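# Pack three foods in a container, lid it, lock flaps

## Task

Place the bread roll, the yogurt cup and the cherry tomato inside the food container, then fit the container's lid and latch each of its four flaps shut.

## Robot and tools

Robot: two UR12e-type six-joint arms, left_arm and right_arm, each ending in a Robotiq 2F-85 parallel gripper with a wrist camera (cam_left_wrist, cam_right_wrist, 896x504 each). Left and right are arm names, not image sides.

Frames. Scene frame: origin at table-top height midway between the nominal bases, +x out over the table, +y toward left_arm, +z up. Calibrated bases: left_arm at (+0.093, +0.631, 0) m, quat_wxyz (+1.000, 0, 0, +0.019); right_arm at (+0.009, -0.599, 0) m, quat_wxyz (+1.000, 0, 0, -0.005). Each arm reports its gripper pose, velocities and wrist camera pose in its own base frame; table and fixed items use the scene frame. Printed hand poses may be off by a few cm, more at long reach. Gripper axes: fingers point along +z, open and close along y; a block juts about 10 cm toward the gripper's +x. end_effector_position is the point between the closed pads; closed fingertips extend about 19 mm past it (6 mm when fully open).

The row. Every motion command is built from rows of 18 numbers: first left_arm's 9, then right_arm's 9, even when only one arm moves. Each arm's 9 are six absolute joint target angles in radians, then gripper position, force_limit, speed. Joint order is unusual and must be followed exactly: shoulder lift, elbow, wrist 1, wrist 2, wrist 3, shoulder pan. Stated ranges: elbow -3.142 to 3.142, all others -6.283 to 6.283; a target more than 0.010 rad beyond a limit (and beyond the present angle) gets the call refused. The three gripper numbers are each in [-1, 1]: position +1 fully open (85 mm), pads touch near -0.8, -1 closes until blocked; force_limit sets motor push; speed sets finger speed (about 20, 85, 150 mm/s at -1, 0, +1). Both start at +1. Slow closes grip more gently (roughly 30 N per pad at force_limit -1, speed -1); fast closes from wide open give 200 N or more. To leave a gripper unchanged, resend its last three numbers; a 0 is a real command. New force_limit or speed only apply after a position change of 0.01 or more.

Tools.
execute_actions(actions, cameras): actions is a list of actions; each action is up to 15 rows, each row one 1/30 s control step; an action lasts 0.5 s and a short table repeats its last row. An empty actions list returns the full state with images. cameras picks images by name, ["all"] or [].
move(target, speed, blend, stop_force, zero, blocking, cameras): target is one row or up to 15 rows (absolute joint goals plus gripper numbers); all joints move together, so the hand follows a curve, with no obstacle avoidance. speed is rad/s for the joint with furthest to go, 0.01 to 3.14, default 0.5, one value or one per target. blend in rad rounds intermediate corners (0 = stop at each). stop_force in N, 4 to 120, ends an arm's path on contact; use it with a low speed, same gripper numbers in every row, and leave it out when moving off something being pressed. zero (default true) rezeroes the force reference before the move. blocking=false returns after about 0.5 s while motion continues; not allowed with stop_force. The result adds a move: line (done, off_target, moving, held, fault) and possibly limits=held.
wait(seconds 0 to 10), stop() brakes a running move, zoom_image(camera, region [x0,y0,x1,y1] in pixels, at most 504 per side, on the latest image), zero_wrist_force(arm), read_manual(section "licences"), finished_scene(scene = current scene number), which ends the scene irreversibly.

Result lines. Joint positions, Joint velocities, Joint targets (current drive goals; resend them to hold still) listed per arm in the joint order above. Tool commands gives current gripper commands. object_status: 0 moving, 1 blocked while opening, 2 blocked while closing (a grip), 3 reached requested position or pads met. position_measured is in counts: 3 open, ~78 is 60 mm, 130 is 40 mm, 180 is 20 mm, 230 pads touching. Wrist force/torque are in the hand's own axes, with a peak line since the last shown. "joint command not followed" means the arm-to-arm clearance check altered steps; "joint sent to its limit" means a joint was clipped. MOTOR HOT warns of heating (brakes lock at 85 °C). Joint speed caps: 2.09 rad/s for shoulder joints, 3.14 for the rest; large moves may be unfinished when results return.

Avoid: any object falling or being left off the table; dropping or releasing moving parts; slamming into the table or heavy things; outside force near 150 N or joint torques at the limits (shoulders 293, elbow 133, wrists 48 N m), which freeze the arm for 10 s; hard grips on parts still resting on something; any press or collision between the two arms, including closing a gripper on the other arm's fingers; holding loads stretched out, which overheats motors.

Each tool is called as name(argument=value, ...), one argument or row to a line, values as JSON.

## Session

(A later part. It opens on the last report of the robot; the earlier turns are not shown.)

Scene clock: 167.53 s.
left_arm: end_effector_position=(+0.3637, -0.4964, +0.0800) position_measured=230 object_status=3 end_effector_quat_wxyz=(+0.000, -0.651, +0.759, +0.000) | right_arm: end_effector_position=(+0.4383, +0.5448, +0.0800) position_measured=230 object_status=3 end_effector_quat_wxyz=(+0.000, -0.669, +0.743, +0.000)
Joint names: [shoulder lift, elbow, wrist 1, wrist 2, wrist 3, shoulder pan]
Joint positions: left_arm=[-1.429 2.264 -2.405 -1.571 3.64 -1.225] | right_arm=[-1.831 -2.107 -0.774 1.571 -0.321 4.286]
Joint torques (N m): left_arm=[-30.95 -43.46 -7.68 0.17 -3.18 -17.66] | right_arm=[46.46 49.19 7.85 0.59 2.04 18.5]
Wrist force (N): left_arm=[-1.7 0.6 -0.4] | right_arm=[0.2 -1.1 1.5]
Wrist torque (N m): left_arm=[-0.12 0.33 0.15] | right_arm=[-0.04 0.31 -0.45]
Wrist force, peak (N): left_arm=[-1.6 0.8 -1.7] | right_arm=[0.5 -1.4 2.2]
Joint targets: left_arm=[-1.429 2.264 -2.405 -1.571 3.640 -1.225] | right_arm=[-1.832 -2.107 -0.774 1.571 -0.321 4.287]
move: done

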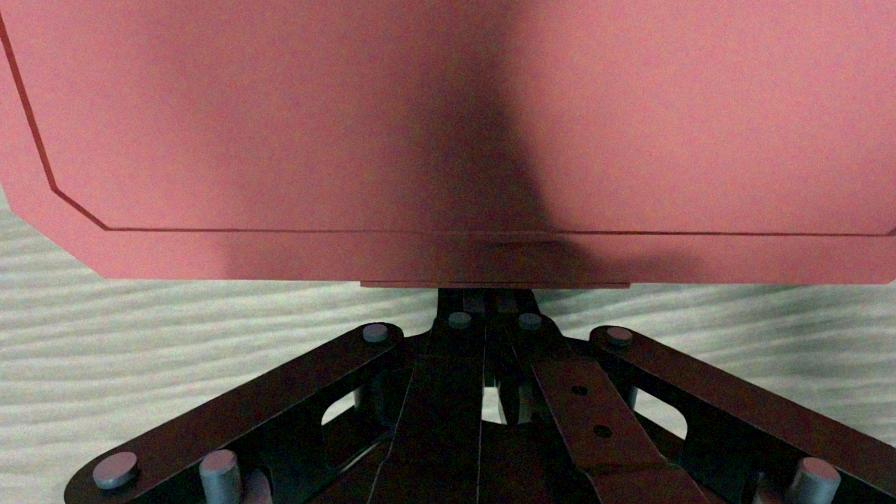

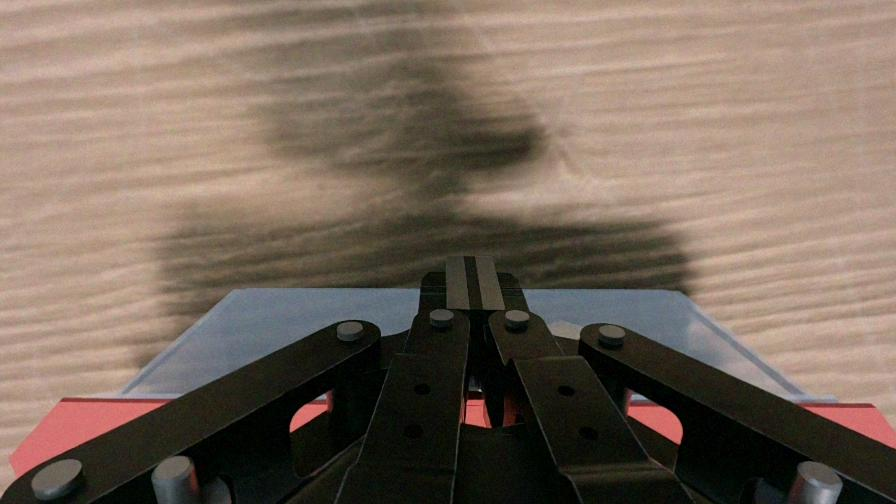

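move(
  target=[-1.4169,2.248,-2.4021,-1.571,3.6308,-1.2348,-1,-0.4,-1,-1.8455,-2.0873,-0.7798,1.571,-0.3152,4.2920,-1,-1,-1],
  speed=0.03,
  stop_force=40,
  cameras=["all"],
)

zoom_image(
  camera="cam_left_wrist",
  region=[200, 60, 700, 400],
)

Scene clock: 169.10 s.
left_arm: end_effector_position=(+0.3634, -0.4984, +0.0799) position_measured=230 object_status=3 end_effector_quat_wxyz=(+0.000, -0.651, +0.759, +0.000) | right_arm: end_effector_position=(+0.4385, +0.5469, +0.0798) position_measured=230 object_status=3 end_effector_quat_wxyz=(+0.000, -0.669, +0.743, +0.000)
Joint names: [shoulder lift, elbow, wrist 1, wrist 2, wrist 3, shoulder pan]
Joint positions: left_arm=[-1.427 2.261 -2.404 -1.571 3.639 -1.227] | right_arm=[-1.834 -2.103 -0.775 1.571 -0.32 4.288]
Joint torques (N m): left_arm=[-52.04 -48.82 -15.39 -9.23 2.86 -4.47] | right_arm=[72.6 51.84 17.45 5.38 -2.43 -0.25]
Wrist force (N): left_arm=[-42.4 0.2 -7.3] | right_arm=[40.8 -0.8 -8.3]
Wrist torque (N m): left_arm=[-0.10 -0.24 0.08] | right_arm=[-0.09 0.71 -0.44]
Wrist force, peak (N): left_arm=[-59.3 0.9 -15.1] | right_arm=[55.3 -1.1 -14.7]
Joint targets: left_arm=[-1.427 2.261 -2.404 -1.571 3.639 -1.227] | right_arm=[-1.834 -2.103 -0.775 1.571 -0.320 4.287]
move: contact (left_arm, right_arm); left_arm: the elbow is farthest, 0.013 rad from its target; right_arm: the elbow is farthest, 0.016 rad from its target

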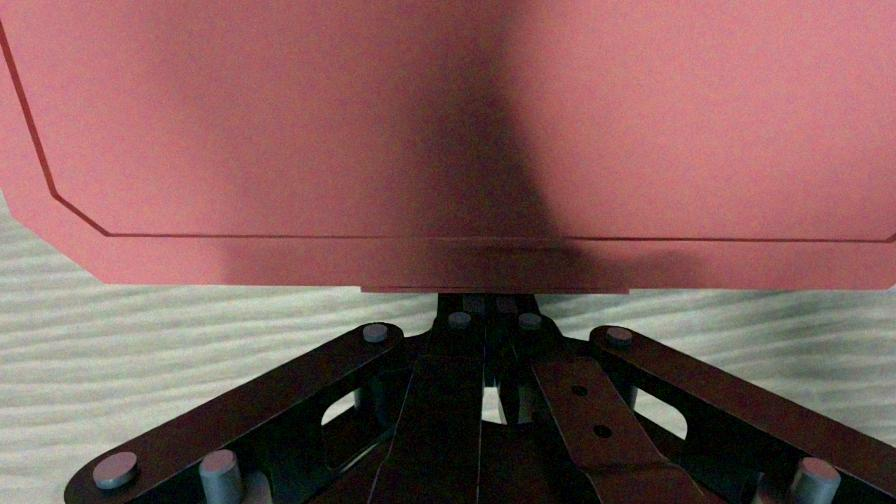

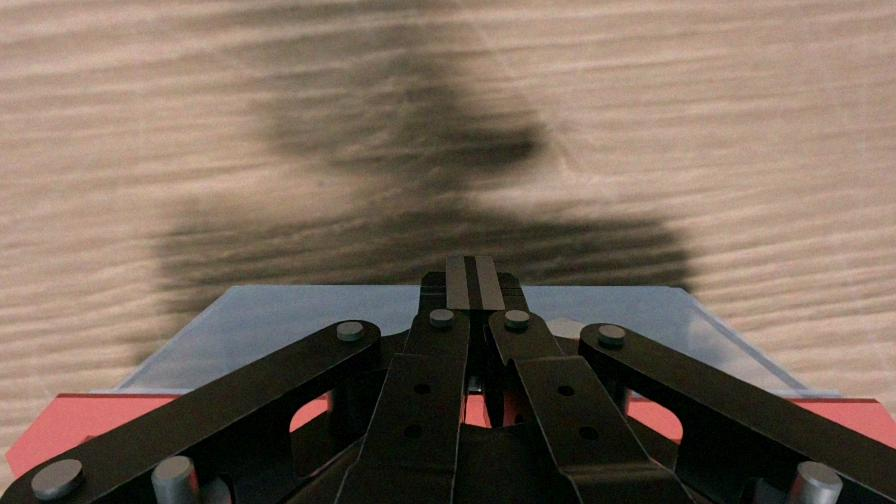

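Scaled by 1.008 from the camera's 896x504 image, which has a finer 1280x720 frame.

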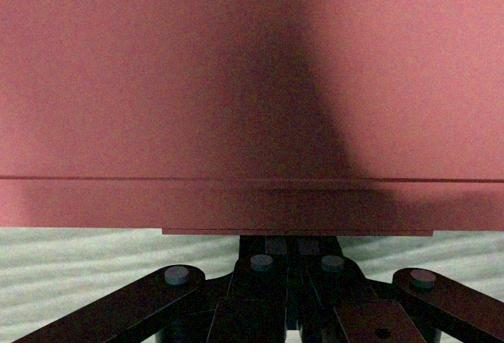

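move(
  target=[-1.4169,2.248,-2.4021,-1.571,3.6308,-1.2348,-1,-0.4,-1,-1.8455,-2.0873,-0.7798,1.571,-0.3152,4.2920,-1,-1,-1],
  speed=0.02,
  stop_force=35,
  cameras=["cam_left_wrist"],
)

Scene clock: 170.53 s.
left_arm: end_effector_position=(+0.3633, -0.4994, +0.0799) position_measured=230 object_status=3 end_effector_quat_wxyz=(+0.000, -0.651, +0.759, +0.000) | right_arm: end_effector_position=(+0.4387, +0.5480, +0.0798) position_measured=230 object_status=3 end_effector_quat_wxyz=(+0.000, -0.669, +0.743, +0.000)
Joint names: [shoulder lift, elbow, wrist 1, wrist 2, wrist 3, shoulder pan]
Joint positions: left_arm=[-1.426 2.259 -2.404 -1.571 3.638 -1.228] | right_arm=[-1.836 -2.101 -0.776 1.571 -0.319 4.288]
Joint torques (N m): left_arm=[-49.55 -65.45 -22.87 -9.02 3.08 -17.94] | right_arm=[68.12 71.64 26.88 5.53 -2.39 13.41]
Wrist force (N): left_arm=[-77.3 1.3 -18.1] | right_arm=[76.6 2.2 -19.7]
Wrist torque (N m): left_arm=[-0.15 -0.61 0.10] | right_arm=[-0.04 1.12 -0.49]
Wrist force, peak (N): left_arm=[-90.4 1.0 -24.8] | right_arm=[87.6 2.0 -24.6]
Joint targets: left_arm=[-1.426 2.259 -2.404 -1.571 3.638 -1.228] | right_arm=[-1.836 -2.101 -0.776 1.571 -0.319 4.288]
move: contact (left_arm, right_arm); left_arm: the elbow is farthest, 0.011 rad from its target; right_arm: the elbow is farthest, 0.014 rad from its target
Images, in order (width x height): cam_left_wrist 896x504.

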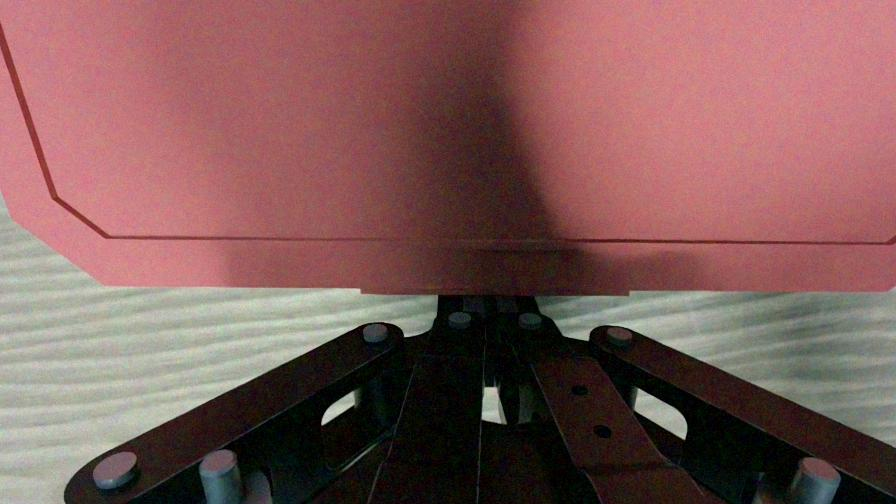

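move(
  target=[
    [-1.4494,2.2722,-2.3938,-1.571,3.6485,-1.2171,-1,-0.4,-1,-1.8118,-2.1192,-0.7816,1.571,-0.3253,4.2819,-1,-1,-1],
    [-1.584,2.1769,-2.1639,-1.571,3.6451,-1.2205,-1,-0.4,-1,-1.7081,-2.0144,-0.9901,1.571,-0.3386,4.2686,-1,-1,-1],
  ],
  speed=[0.08,0.4],
  blend=0.01,
  cameras=["all"],
)

zoom_image(
  camera="cam_left_wrist",
  region=[350, 130, 600, 260],
)

zoom_image(
  camera="cam_right_wrist",
  region=[350, 170, 650, 320],
)

Scene clock: 172.17 s.
left_arm: end_effector_position=(+0.3646, -0.4905, +0.1900) position_measured=230 object_status=3 end_effector_quat_wxyz=(+0.000, -0.651, +0.759, +0.000) | right_arm: end_effector_position=(+0.4498, +0.5407, +0.1899) position_measured=230 object_status=3 end_effector_quat_wxyz=(+0.000, -0.669, +0.743, +0.000)
Joint names: [shoulder lift, elbow, wrist 1, wrist 2, wrist 3, shoulder pan]
Joint positions: left_arm=[-1.584 2.177 -2.164 -1.571 3.645 -1.22] | right_arm=[-1.708 -2.014 -0.99 1.571 -0.339 4.269]
Joint torques (N m): left_arm=[-44.76 -49.53 -1.59 2.97 -2.99 -17.53] | right_arm=[67.57 54.75 1.21 -1.47 -2.15 -11.79]
Wrist force (N): left_arm=[0.6 0.8 0.3] | right_arm=[-2.5 -0.8 -0.2]
Wrist torque (N m): left_arm=[-0.11 0.35 0.14] | right_arm=[-0.05 0.63 -0.31]
Wrist force, peak (N): left_arm=[-77.3 1.5 -18.1] | right_arm=[76.9 1.6 -20.4]
Joint targets: left_arm=[-1.584 2.177 -2.164 -1.571 3.645 -1.220] | right_arm=[-1.708 -2.014 -0.990 1.571 -0.339 4.269]
move: done

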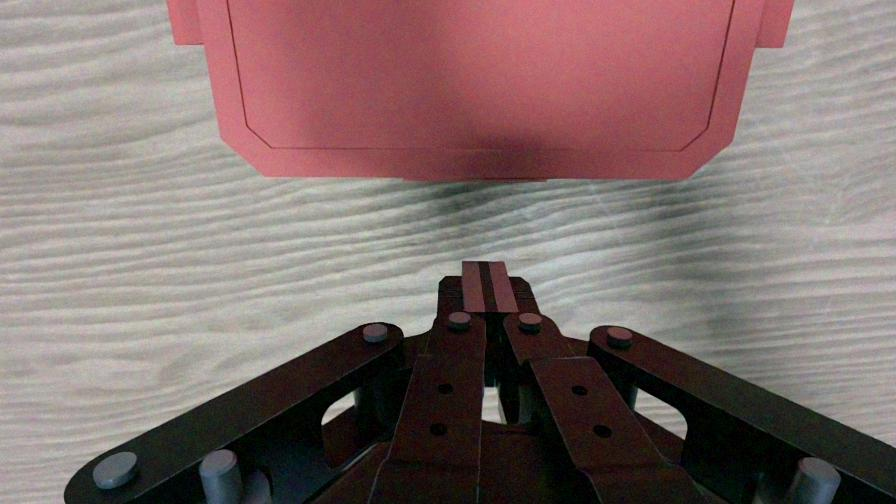

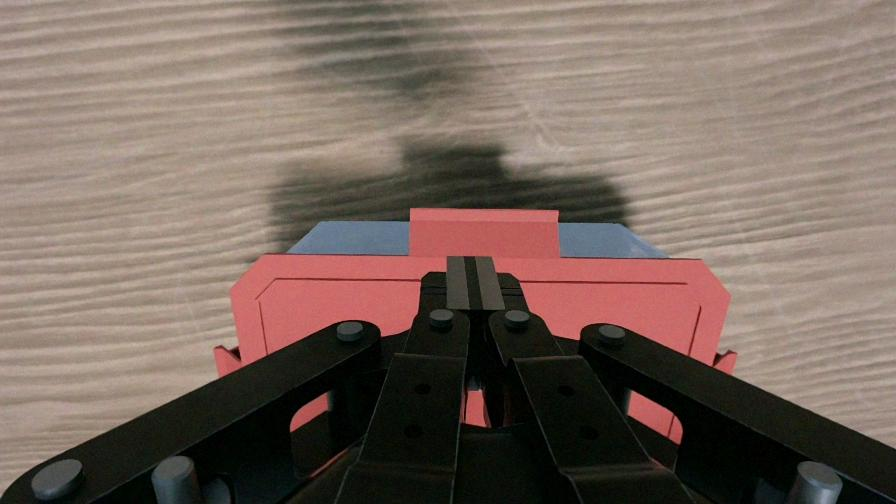

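Scaled by 2.016 from the camera's 896x504 image, which has a finer 1280x720 frame.

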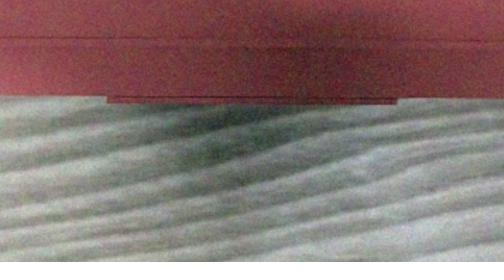

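Scaled by 1.680 from the camera's 896x504 image, which has a finer 1280x720 frame.

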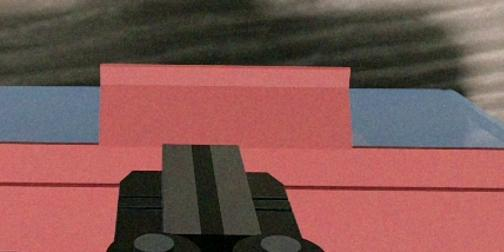

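move(
  target=[-1.584,2.1769,-2.1639,-1.571,3.6451,-1.2205,-1,-0.4,-1,-1.8191,-2.0167,-0.8768,1.571,-0.3043,4.3029,-1,-1,-1],
  speed=0.3,
)

move(
  target=[-1.584,2.1769,-2.1639,-1.571,3.6451,-1.2205,-1,-0.4,-1,-1.8489,-2.0339,-0.8298,1.571,-0.3043,4.3029,-1,-1,-1],
  speed=0.03,
  stop_force=25,
  cameras=["all"],
)

Scene clock: 173.70 s.
left_arm: end_effector_position=(+0.3646, -0.4905, +0.1901) position_measured=230 object_status=3 end_effector_quat_wxyz=(+0.000, -0.651, +0.759, +0.000) | right_arm: end_effector_position=(+0.4423, +0.5816, +0.1251) position_measured=230 object_status=3 end_effector_quat_wxyz=(+0.000, -0.669, +0.743, +0.000)
Joint names: [shoulder lift, elbow, wrist 1, wrist 2, wrist 3, shoulder pan]
Joint positions: left_arm=[-1.584 2.177 -2.164 -1.571 3.645 -1.221] | right_arm=[-1.819 -2.017 -0.877 1.571 -0.304 4.303]
Joint torques (N m): left_arm=[-43.92 -48.42 -0.55 2.56 -3.25 -15.82] | right_arm=[49.67 30.77 7.96 -0.98 1.97 19.95]
Wrist force (N): left_arm=[0.5 0.3 0.1] | right_arm=[-2.1 0.4 0.0]
Wrist torque (N m): left_arm=[-0.19 0.37 0.14] | right_arm=[0.21 0.57 -0.48]
Wrist force, peak (N): left_arm=[0.8 0.6 0.8] | right_arm=[-3.3 -0.1 2.2]
Joint targets: left_arm=[-1.584 2.177 -2.164 -1.571 3.645 -1.220] | right_arm=[-1.819 -2.017 -0.877 1.571 -0.304 4.303]
move: done

Scene clock: 175.83 s.
left_arm: end_effector_position=(+0.3646, -0.4905, +0.1901) position_measured=230 object_status=3 end_effector_quat_wxyz=(+0.000, -0.651, +0.759, +0.000) | right_arm: end_effector_position=(+0.4423, +0.5818, +0.1106) position_measured=230 object_status=3 end_effector_quat_wxyz=(+0.000, -0.669, +0.743, +0.000)
Joint names: [shoulder lift, elbow, wrist 1, wrist 2, wrist 3, shoulder pan]
Joint positions: left_arm=[-1.584 2.177 -2.164 -1.571 3.645 -1.221] | right_arm=[-1.836 -2.027 -0.85 1.571 -0.304 4.303]
Joint torques (N m): left_arm=[-47.75 -49.32 -0.72 1.53 -3.18 -16.21] | right_arm=[57.98 37.85 -1.02 -0.54 1.63 13.85]
Wrist force (N): left_arm=[0.4 0.5 0.2] | right_arm=[0.0 0.3 -27.1]
Wrist torque (N m): left_arm=[-0.15 0.38 0.15] | right_arm=[0.03 0.93 -0.49]
Wrist force, peak (N): left_arm=[0.7 1.2 0.0] | right_arm=[11.6 4.2 -48.1]
Joint targets: left_arm=[-1.584 2.177 -2.164 -1.571 3.645 -1.220] | right_arm=[-1.836 -2.027 -0.850 1.571 -0.304 4.303]
move: contact (right_arm); right_arm: the wrist 1 is farthest, 0.020 rad from its target

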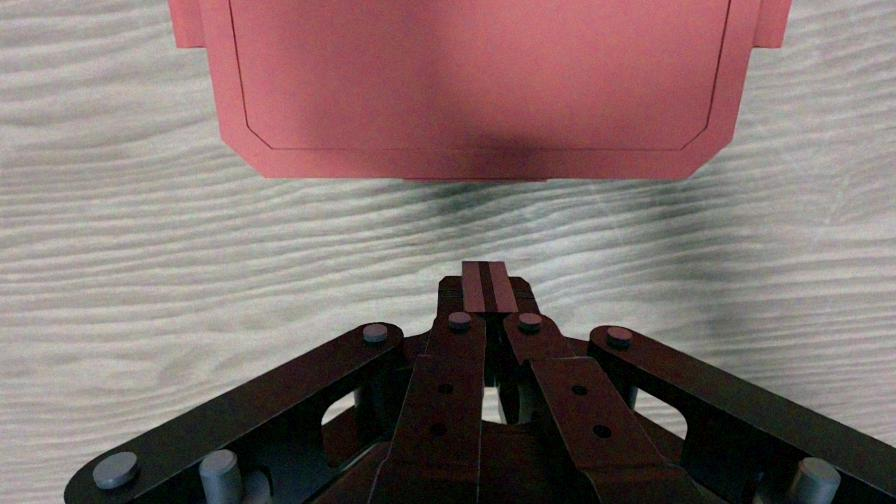

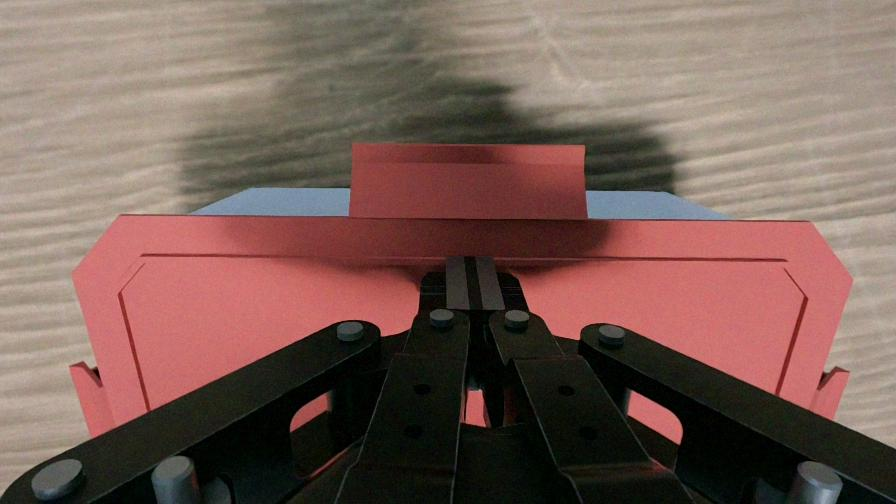

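move(
  target=[
    [-1.4858,2.2543,-2.3395,-1.571,3.6485,-1.2171,-1,-0.4,-1,-1.7081,-2.0144,-0.9901,1.571,-0.3386,4.2686,-1,-1,-1],
    [-1.4494,2.2722,-2.3938,-1.571,3.6485,-1.2171,-1,-0.4,-1,-1.7802,-2.1031,-0.8293,1.571,-0.3253,4.2819,-1,-1,-1],
  ],
  speed=0.3,
  blend=0.02,
)

move(
  target=[
    [-1.4294,2.2635,-2.4051,-1.571,3.6404,-1.2252,-1,-0.4,-1,-1.8118,-2.1192,-0.7816,1.571,-0.3253,4.2819,-1,-1,-1],
    [-1.4294,2.2635,-2.4051,-1.571,3.6404,-1.2252,-1,-0.4,-1,-1.8397,-2.1105,-0.7624,1.571,-0.3207,4.2865,-1,-1,-1],
  ],
  speed=0.05,
  stop_force=20,
  cameras=["all"],
)

move(
  target=[-1.4169,2.248,-2.4021,-1.571,3.6308,-1.2348,-1,-0.4,-1,-1.8535,-2.0909,-0.7682,1.571,-0.3152,4.2920,-1,-1,-1],
  speed=0.03,
  stop_force=45,
  cameras=["all"],
)

Scene clock: 178.30 s.
left_arm: end_effector_position=(+0.3652, -0.4865, +0.0860) position_measured=230 object_status=3 end_effector_quat_wxyz=(+0.000, -0.651, +0.759, +0.000) | right_arm: end_effector_position=(+0.4372, +0.5349, +0.1101) position_measured=230 object_status=3 end_effector_quat_wxyz=(+0.000, -0.669, +0.743, +0.000)
Joint names: [shoulder lift, elbow, wrist 1, wrist 2, wrist 3, shoulder pan]
Joint positions: left_arm=[-1.449 2.272 -2.394 -1.571 3.648 -1.217] | right_arm=[-1.78 -2.103 -0.829 1.571 -0.325 4.282]
Joint torques (N m): left_arm=[-27.99 -27.52 -6.93 1.54 3.17 15.63] | right_arm=[43.95 28.89 8.72 0.13 2.22 18.91]
Wrist force (N): left_arm=[0.6 0.7 0.3] | right_arm=[-2.4 -0.4 0.0]
Wrist torque (N m): left_arm=[-0.10 0.33 0.02] | right_arm=[0.03 0.61 -0.45]
Wrist force, peak (N): left_arm=[1.2 0.6 -1.6] | right_arm=[-0.4 0.3 -27.5]
Joint targets: left_arm=[-1.449 2.272 -2.394 -1.571 3.649 -1.217] | right_arm=[-1.780 -2.103 -0.829 1.571 -0.325 4.282]
move: done

Scene clock: 180.73 s.
left_arm: end_effector_position=(+0.3637, -0.4964, +0.0800) position_measured=230 object_status=3 end_effector_quat_wxyz=(+0.000, -0.651, +0.759, +0.000) | right_arm: end_effector_position=(+0.4383, +0.5448, +0.0740) position_measured=230 object_status=3 end_effector_quat_wxyz=(+0.000, -0.669, +0.743, +0.000)
Joint names: [shoulder lift, elbow, wrist 1, wrist 2, wrist 3, shoulder pan]
Joint positions: left_arm=[-1.429 2.264 -2.405 -1.571 3.64 -1.225] | right_arm=[-1.84 -2.111 -0.762 1.571 -0.321 4.286]
Joint torques (N m): left_arm=[-34.77 -43.51 -7.25 -0.1 -3.51 -18.85] | right_arm=[48.04 54.02 9.39 0.67 2.25 24.85]
Wrist force (N): left_arm=[-6.1 0.9 1.6] | right_arm=[5.0 -0.1 -1.5]
Wrist torque (N m): left_arm=[-0.07 0.27 0.14] | right_arm=[0.11 0.72 -0.47]
Wrist force, peak (N): left_arm=[-6.3 0.5 1.5] | right_arm=[5.3 -0.5 -2.8]
Joint targets: left_arm=[-1.429 2.264 -2.405 -1.571 3.640 -1.225] | right_arm=[-1.840 -2.111 -0.762 1.571 -0.321 4.287]
move: done

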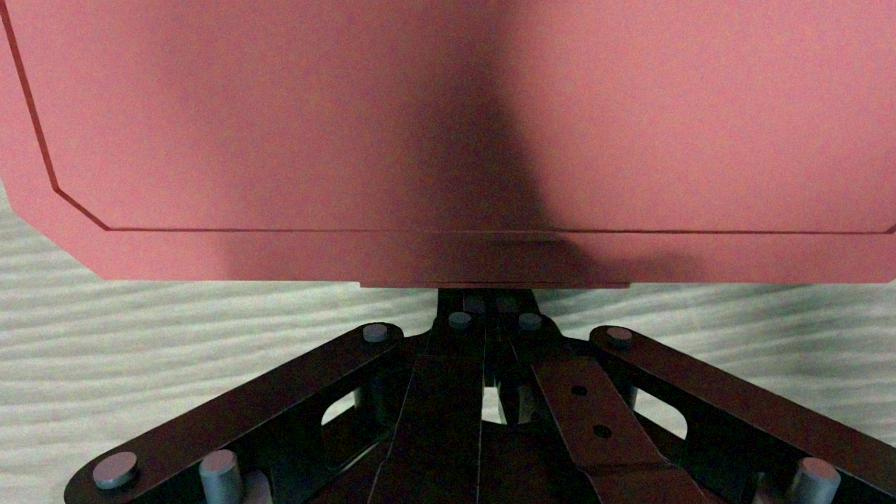

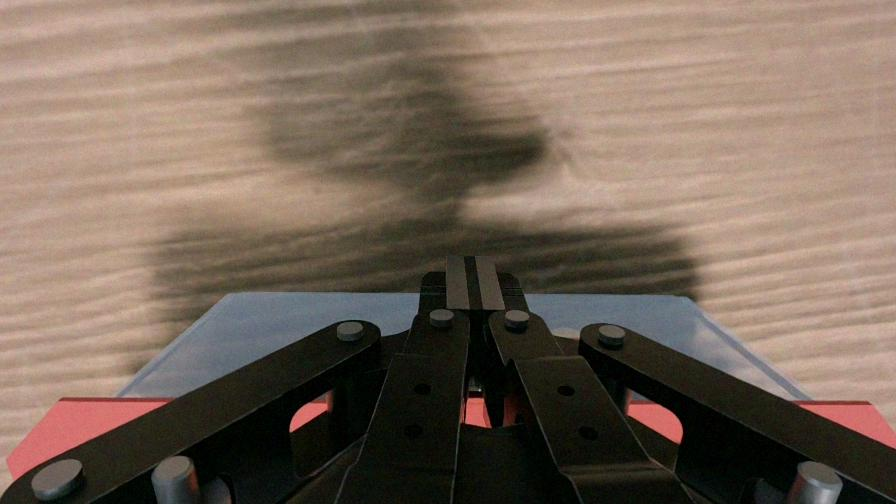

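Scene clock: 182.07 s.
left_arm: end_effector_position=(+0.3634, -0.4988, +0.0799) position_measured=230 object_status=3 end_effector_quat_wxyz=(+0.000, -0.651, +0.759, +0.000) | right_arm: end_effector_position=(+0.4386, +0.5476, +0.0738) position_measured=230 object_status=3 end_effector_quat_wxyz=(+0.000, -0.669, +0.743, +0.000)
Joint names: [shoulder lift, elbow, wrist 1, wrist 2, wrist 3, shoulder pan]
Joint positions: left_arm=[-1.427 2.26 -2.404 -1.571 3.638 -1.227] | right_arm=[-1.843 -2.106 -0.764 1.571 -0.319 4.288]
Joint torques (N m): left_arm=[-50.69 -50.17 -16.56 -9.67 3.5 -5.88] | right_arm=[71.34 57.36 20.34 6.1 -2.31 4.54]
Wrist force (N): left_arm=[-48.5 0.5 -10.3] | right_arm=[47.8 -0.1 -8.8]
Wrist torque (N m): left_arm=[-0.10 -0.31 0.08] | right_arm=[0.02 1.29 -0.45]
Wrist force, peak (N): left_arm=[-64.8 1.1 -17.9] | right_arm=[63.4 0.7 -17.8]
Joint targets: left_arm=[-1.427 2.260 -2.404 -1.571 3.638 -1.227] | right_arm=[-1.843 -2.106 -0.764 1.571 -0.319 4.288]
move: contact (left_arm, right_arm); left_arm: the elbow is farthest, 0.012 rad from its target; right_arm: the elbow is farthest, 0.015 rad from its target

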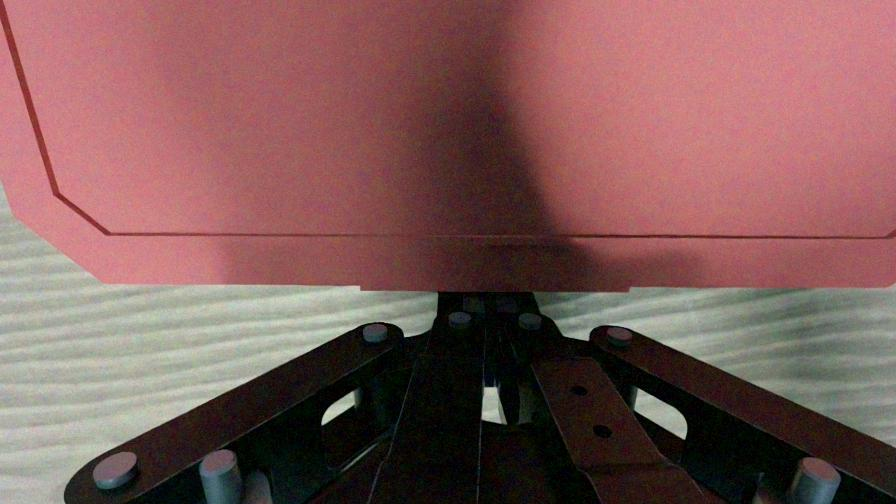

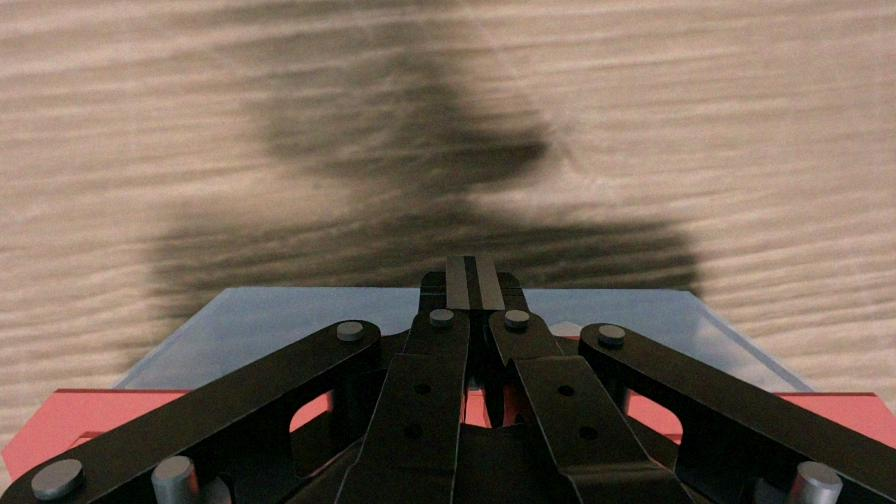

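move(
  target=[
    [-1.4294,2.2635,-2.4051,-1.571,3.6404,-1.2252,-1,-0.4,-1,-1.8118,-2.1192,-0.7816,1.571,-0.3253,4.2819,-1,-1,-1],
    [-1.4494,2.2722,-2.3938,-1.571,3.6485,-1.2171,-1,-0.4,-1,-1.7802,-2.1031,-0.8293,1.571,-0.3253,4.2819,-1,-1,-1],
    [-1.4858,2.2543,-2.3395,-1.571,3.6485,-1.2171,-1,-0.4,-1,-1.7081,-2.0144,-0.9901,1.571,-0.3386,4.2686,-1,-1,-1],
  ],
  speed=[0.05,0.1,0.3],
  blend=0.003,
  cameras=["all"],
)

zoom_image(
  camera="cam_right_wrist",
  region=[350, 130, 650, 320],
)

Scene clock: 184.73 s.
left_arm: end_effector_position=(+0.3652, -0.4865, +0.1100) position_measured=230 object_status=3 end_effector_quat_wxyz=(+0.000, -0.651, +0.759, +0.000) | right_arm: end_effector_position=(+0.4498, +0.5407, +0.1899) position_measured=230 object_status=3 end_effector_quat_wxyz=(+0.000, -0.669, +0.743, +0.000)
Joint names: [shoulder lift, elbow, wrist 1, wrist 2, wrist 3, shoulder pan]
Joint positions: left_arm=[-1.486 2.254 -2.34 -1.571 3.649 -1.217] | right_arm=[-1.708 -2.014 -0.99 1.571 -0.339 4.269]
Joint torques (N m): left_arm=[-51.47 -44.15 -0.82 2.59 3.5 17.44] | right_arm=[70.33 54.93 1.56 -1.04 -2.54 -13.98]
Wrist force (N): left_arm=[0.7 0.7 0.7] | right_arm=[-2.7 -1.9 -0.8]
Wrist torque (N m): left_arm=[-0.12 0.33 0.00] | right_arm=[-0.21 0.66 -0.31]
Wrist force, peak (N): left_arm=[-48.9 0.3 -10.9] | right_arm=[48.3 -0.3 -9.0]
Joint targets: left_arm=[-1.486 2.254 -2.339 -1.571 3.649 -1.217] | right_arm=[-1.708 -2.014 -0.990 1.571 -0.339 4.269]
move: done

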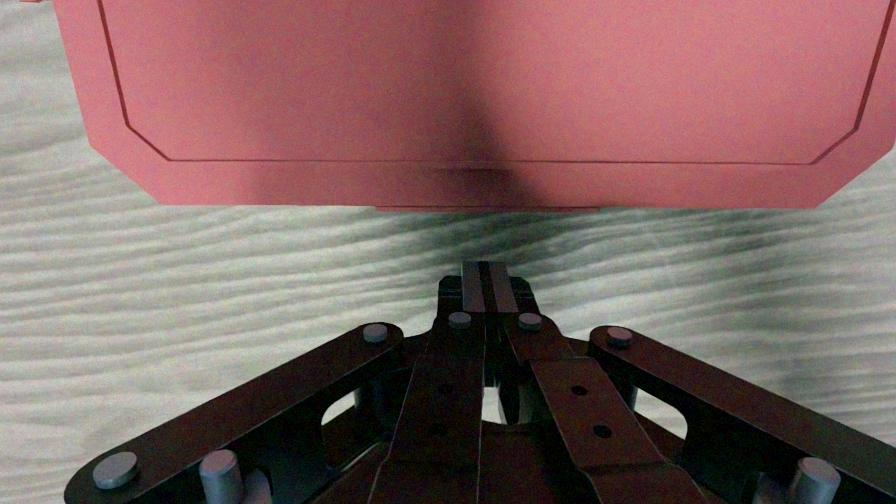

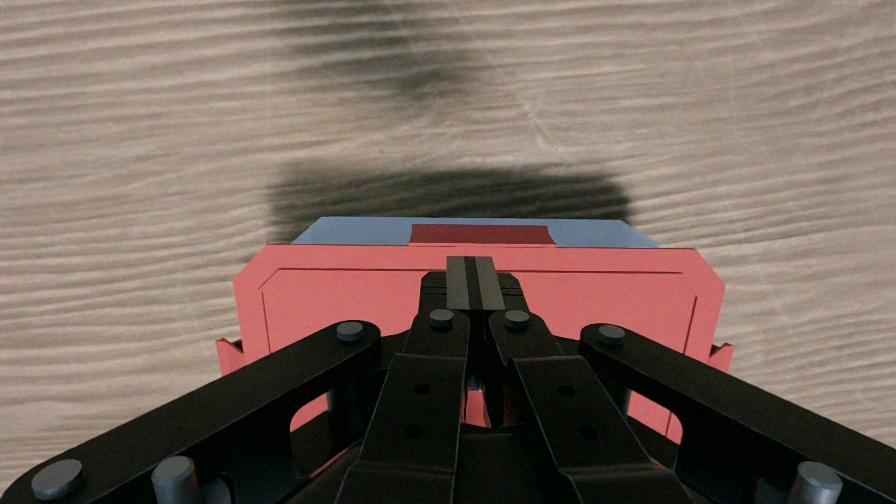

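Scaled by 1.680 from the camera's 896x504 image, which has a finer 1280x720 frame.

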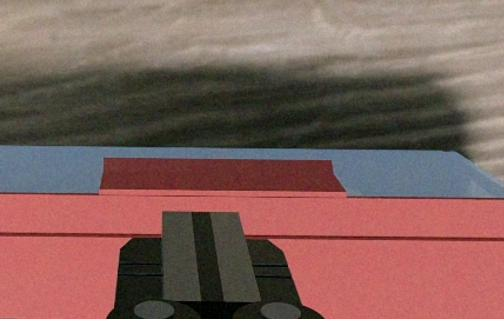

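move(
  target=[
    [-1.584,2.1769,-2.1639,-1.571,3.6451,-1.2205,-1,-0.4,-1,-1.7081,-2.0144,-0.9901,1.571,-0.3386,4.2686,-1,-1,-1],
    [-1.302,1.8495,-2.1185,-1.571,2.1594,-1.1352,-1,-0.4,-1,-1.7453,-1.9698,-0.9975,1.571,1.4787,4.5147,-1,-1,-1],
  ],
  speed=[0.4,0.8],
  blend=0.03,
  cameras=["all"],
)

zoom_image(
  camera="cam_left_wrist",
  region=[200, 100, 700, 400],
)

zoom_image(
  camera="cam_right_wrist",
  region=[200, 100, 700, 400],
)

Scene clock: 187.83 s.
left_arm: end_effector_position=(+0.4300, -0.5710, +0.1958) position_measured=230 object_status=3 end_effector_quat_wxyz=(+0.000, +0.917, -0.400, +0.000) | right_arm: end_effector_position=(+0.3731, +0.6125, +0.1901) position_measured=230 object_status=3 end_effector_quat_wxyz=(+0.000, -0.279, +0.960, +0.000)
Joint names: [shoulder lift, elbow, wrist 1, wrist 2, wrist 3, shoulder pan]
Joint positions: left_arm=[-1.421 1.988 -2.138 -1.571 2.793 -1.171] | right_arm=[-1.73 -1.989 -0.994 1.571 0.703 4.41]
Joint torques (N m): left_arm=[-59.73 -33.64 -7.15 1.41 2.57 -15.35] | right_arm=[72.41 35.64 7.15 -1.06 -2.13 -12.83]
Wrist force (N): left_arm=[0.3 0.7 0.2] | right_arm=[-2.4 -1.9 -0.5]
Wrist torque (N m): left_arm=[-0.11 0.38 0.03] | right_arm=[-0.18 0.61 -0.27]
Wrist force, peak (N): left_arm=[4.2 1.2 0.7] | right_arm=[-3.5 -1.9 -0.4]
Joint targets: left_arm=[-1.421 1.988 -2.138 -1.571 2.793 -1.171] | right_arm=[-1.730 -1.989 -0.994 1.571 0.703 4.410]
move: held (left_arm, right_arm; a check stopped the path); path passed 1 of 2 targets; limits=held; left_arm: the wrist 3 is farthest, 0.633 rad from its target; right_arm: the wrist 3 is farthest, 0.776 rad from its target
joint command not followed: on one or more control steps a check withheld the commanded joint targets of the left arm, and it was not sent them on those steps.
cause: the commanded joint targets, or the way to them, would bring a part of the robot too close to another arm (a part of this arm just beyond the elbow and a part of the right arm just beyond the wrist 2, along the way the arms are being sent, or toward where that arm still pushes).
joint command not followed: on one or more control steps a check withheld the commanded joint targets of the right arm, and it was not sent them on those steps.
cause: the commanded joint targets, or the way to them, would bring a part of the robot too close to another arm (a part of this arm just beyond the wrist 2 and a part of the left arm just beyond the elbow, along the way the arms are being sent, or toward where that arm still pushes).

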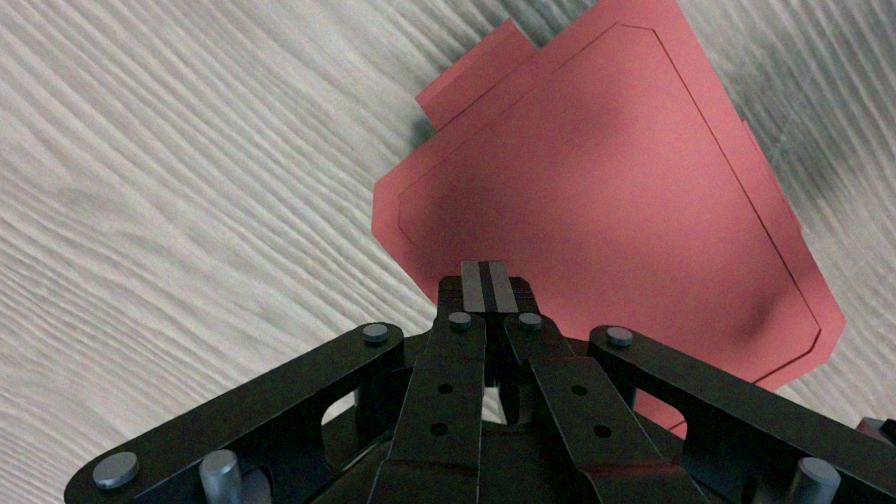

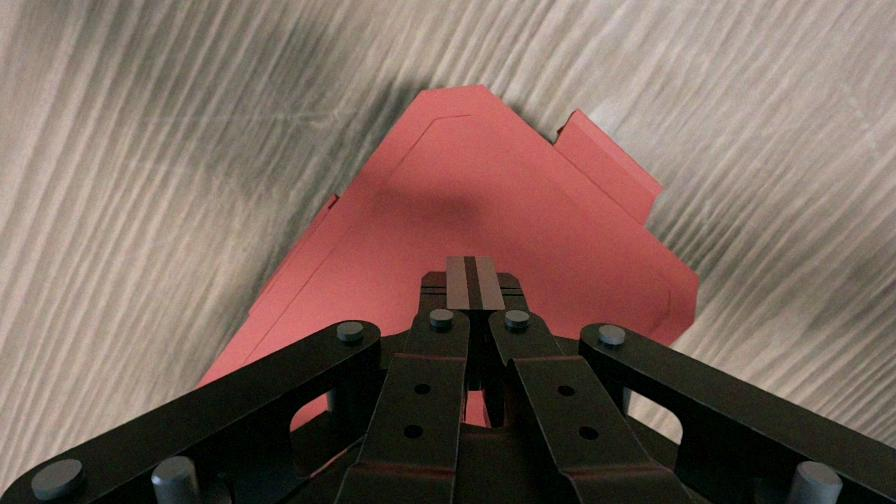

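Scaled by 1.008 from the camera's 896x504 image, which has a finer 1280x720 frame.

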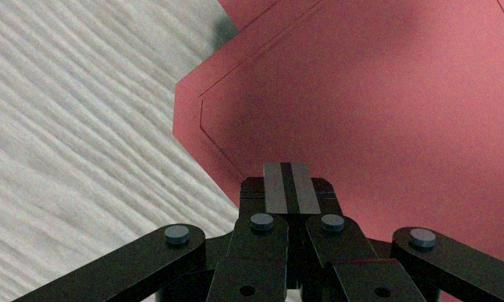

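Scaled by 1.008 from the camera's 896x504 image, which has a finer 1280x720 frame.

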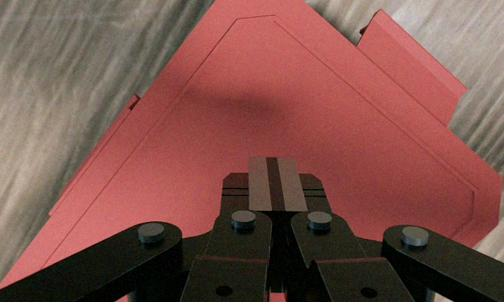

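move(
  target=[
    [-1.584,2.1769,-2.1639,-1.571,3.6451,-1.2205,-1,-0.4,-1,-1.7081,-2.0144,-0.9901,1.571,-0.3386,4.2686,-1,-1,-1],
    [-1.5704,2.1636,-2.1642,-1.571,4.9251,-1.5117,-1,-0.4,-1,-1.9421,-1.7069,-1.0636,1.571,-2.0101,4.1681,-1,-1,-1],
  ],
  speed=0.9,
  blend=0.05,
  cameras=["all"],
)

zoom_image(
  camera="cam_left_wrist",
  region=[200, 100, 700, 400],
)

zoom_image(
  camera="cam_right_wrist",
  region=[200, 100, 700, 400],
)

Scene clock: 191.57 s.
left_arm: end_effector_position=(+0.2645, -0.5567, +0.1900) position_measured=230 object_status=3 end_effector_quat_wxyz=(+0.000, -0.189, +0.982, +0.000) | right_arm: end_effector_position=(+0.5373, +0.6033, +0.1934) position_measured=230 object_status=3 end_effector_quat_wxyz=(+0.000, +0.949, -0.316, +0.000)
Joint names: [shoulder lift, elbow, wrist 1, wrist 2, wrist 3, shoulder pan]
Joint positions: left_arm=[-1.575 2.168 -2.164 -1.571 4.489 -1.414] | right_arm=[-1.863 -1.811 -1.039 1.571 -1.439 4.202]
Joint torques (N m): left_arm=[-49.4 -32.96 -5.18 0.47 -3.48 17.64] | right_arm=[82.73 34.33 8.08 -1.39 2.14 20.1]
Wrist force (N): left_arm=[0.7 0.8 0.2] | right_arm=[-3.4 -2.2 -0.7]
Wrist torque (N m): left_arm=[-0.09 0.35 0.14] | right_arm=[-0.26 0.77 -0.45]
Wrist force, peak (N): left_arm=[6.0 -0.1 0.4] | right_arm=[-1.2 -5.7 1.0]
Joint targets: left_arm=[-1.575 2.168 -2.164 -1.571 4.489 -1.414] | right_arm=[-1.863 -1.811 -1.039 1.571 -1.438 4.202]
move: held (left_arm, right_arm; a check stopped the path); path passed 1 of 2 targets; limits=held; left_arm: the wrist 3 is farthest, 0.436 rad from its target; right_arm: the wrist 3 is farthest, 0.572 rad from its target
joint command not followed: on one or more control steps a check withheld the commanded joint targets of the left arm, and it was not sent them on those steps.
cause: the commanded joint targets, or the way to them, would bring a part of the robot too close to another arm (a part of this arm just beyond the wrist 2 and a part of the right arm just beyond the elbow, along the way the arms are being sent, or toward where that arm still pushes).
joint command not followed: on one or more control steps a check withheld the commanded joint targets of the right arm, and it was not sent them on those steps.
cause: the commanded joint targets, or the way to them, would bring a part of the robot too close to another arm (a part of this arm just beyond the elbow and a part of the left arm just beyond the wrist 2, along the way the arms are being sent, or toward where that arm still pushes).

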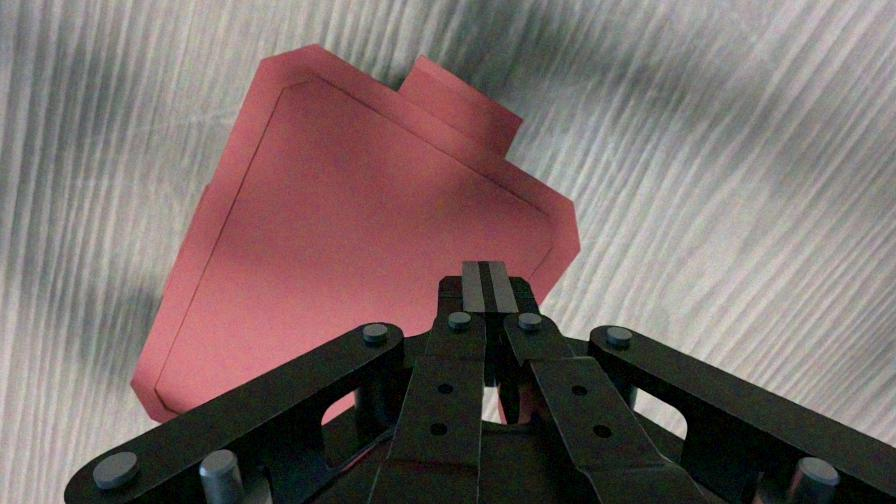

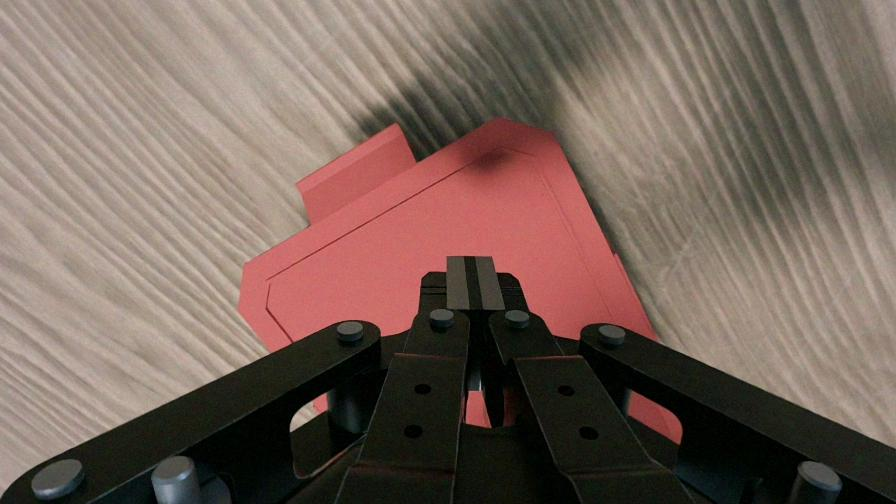

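Scaled by 1.008 from the camera's 896x504 image, which has a finer 1280x720 frame.

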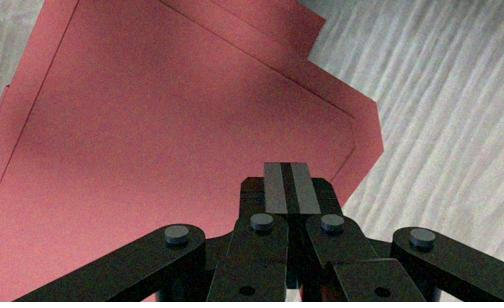

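Scaled by 1.008 from the camera's 896x504 image, which has a finer 1280x720 frame.

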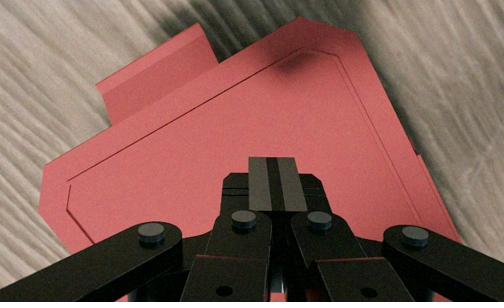

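move(
  target=[
    [-1.575,2.168,-2.164,-1.571,4.489,-1.414,-1,-0.4,-1,-1.571,-0.1,-2.5,0,-2.4,4.2,-1,-1,-1],
    [-1.5704,2.1636,-2.1642,-1.571,4.9251,-1.5117,-1,-0.4,-1,-1.571,0,-3.14,-1.571,-2.4181,2.9,-1,-1,-1],
    [-1.5704,2.1636,-2.1642,-1.571,4.9251,-1.5117,-1,-0.4,-1,-1.571,0.3,-2.9,-1.571,-2.4181,1.6,-1,-1,-1],
    [-1.5704,2.1636,-2.1642,-1.571,4.9251,-1.5117,-1,-0.4,-1,-1.4,1.2,-2.2,-1.571,-2.4181,0.6185,-1,-1,-1],
    [-1.5704,2.1636,-2.1642,-1.571,4.9251,-1.5117,-1,-0.4,-1,-1.1995,1.7069,-2.0784,-1.571,-2.4181,0.6185,-1,-1,-1],
  ],
  speed=1.4,
  blend=0.15,
  cameras=["all"],
)

zoom_image(
  camera="cam_left_wrist",
  region=[200, 100, 700, 400],
)

zoom_image(
  camera="cam_right_wrist",
  region=[200, 100, 700, 400],
)

Scene clock: 198.27 s.
left_arm: end_effector_position=(+0.2089, -0.5827, +0.1900) position_measured=230 object_status=3 end_effector_quat_wxyz=(+0.000, +0.077, +0.997, +0.000) | right_arm: end_effector_position=(+0.5850, +0.6300, +0.1903) position_measured=230 object_status=3 end_effector_quat_wxyz=(+0.000, +0.999, -0.052, +0.000)
Joint names: [shoulder lift, elbow, wrist 1, wrist 2, wrist 3, shoulder pan]
Joint positions: left_arm=[-1.57 2.164 -2.164 -1.571 4.925 -1.512] | right_arm=[-1.2 1.707 -2.078 -1.571 -2.418 0.619]
Joint torques (N m): left_arm=[-24.39 -48.88 -6.97 1.85 3.02 -17.53] | right_arm=[-60.91 -36.37 -1.25 2.39 -2.43 -9.96]
Wrist force (N): left_arm=[0.6 0.4 0.2] | right_arm=[-3.0 -1.6 -0.2]
Wrist torque (N m): left_arm=[-0.17 0.35 0.01] | right_arm=[-0.05 0.72 -0.24]
Wrist force, peak (N): left_arm=[1.0 0.7 0.4] | right_arm=[0.4 -10.9 -1.1]
Joint targets: left_arm=[-1.570 2.164 -2.164 -1.571 4.925 -1.512] | right_arm=[-1.200 1.707 -2.078 -1.571 -2.418 0.619]
move: done

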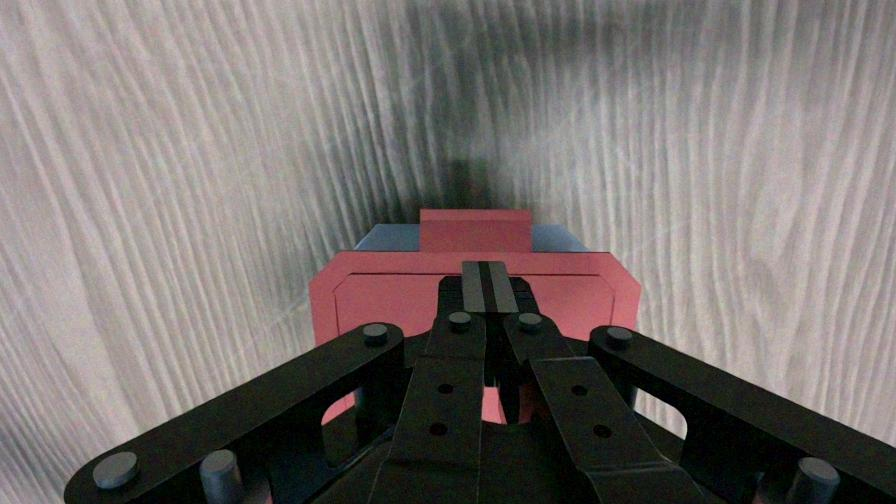

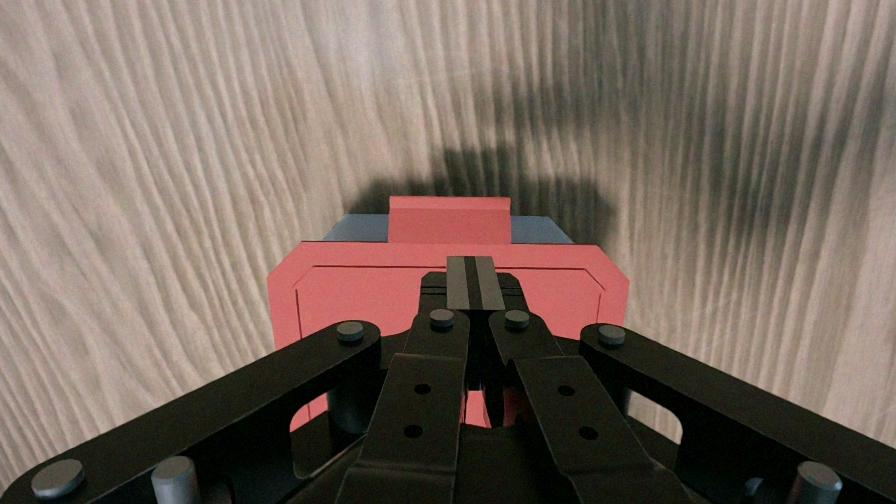

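Scaled by 1.008 from the camera's 896x504 image, which has a finer 1280x720 frame.

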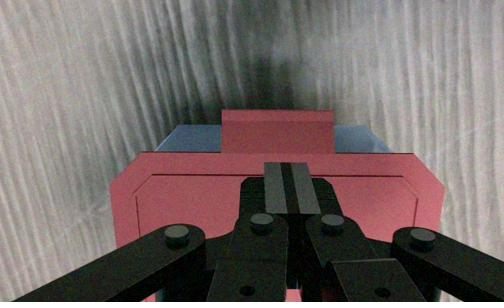

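Scaled by 1.008 from the camera's 896x504 image, which has a finer 1280x720 frame.

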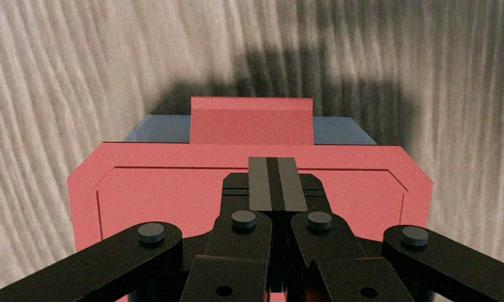

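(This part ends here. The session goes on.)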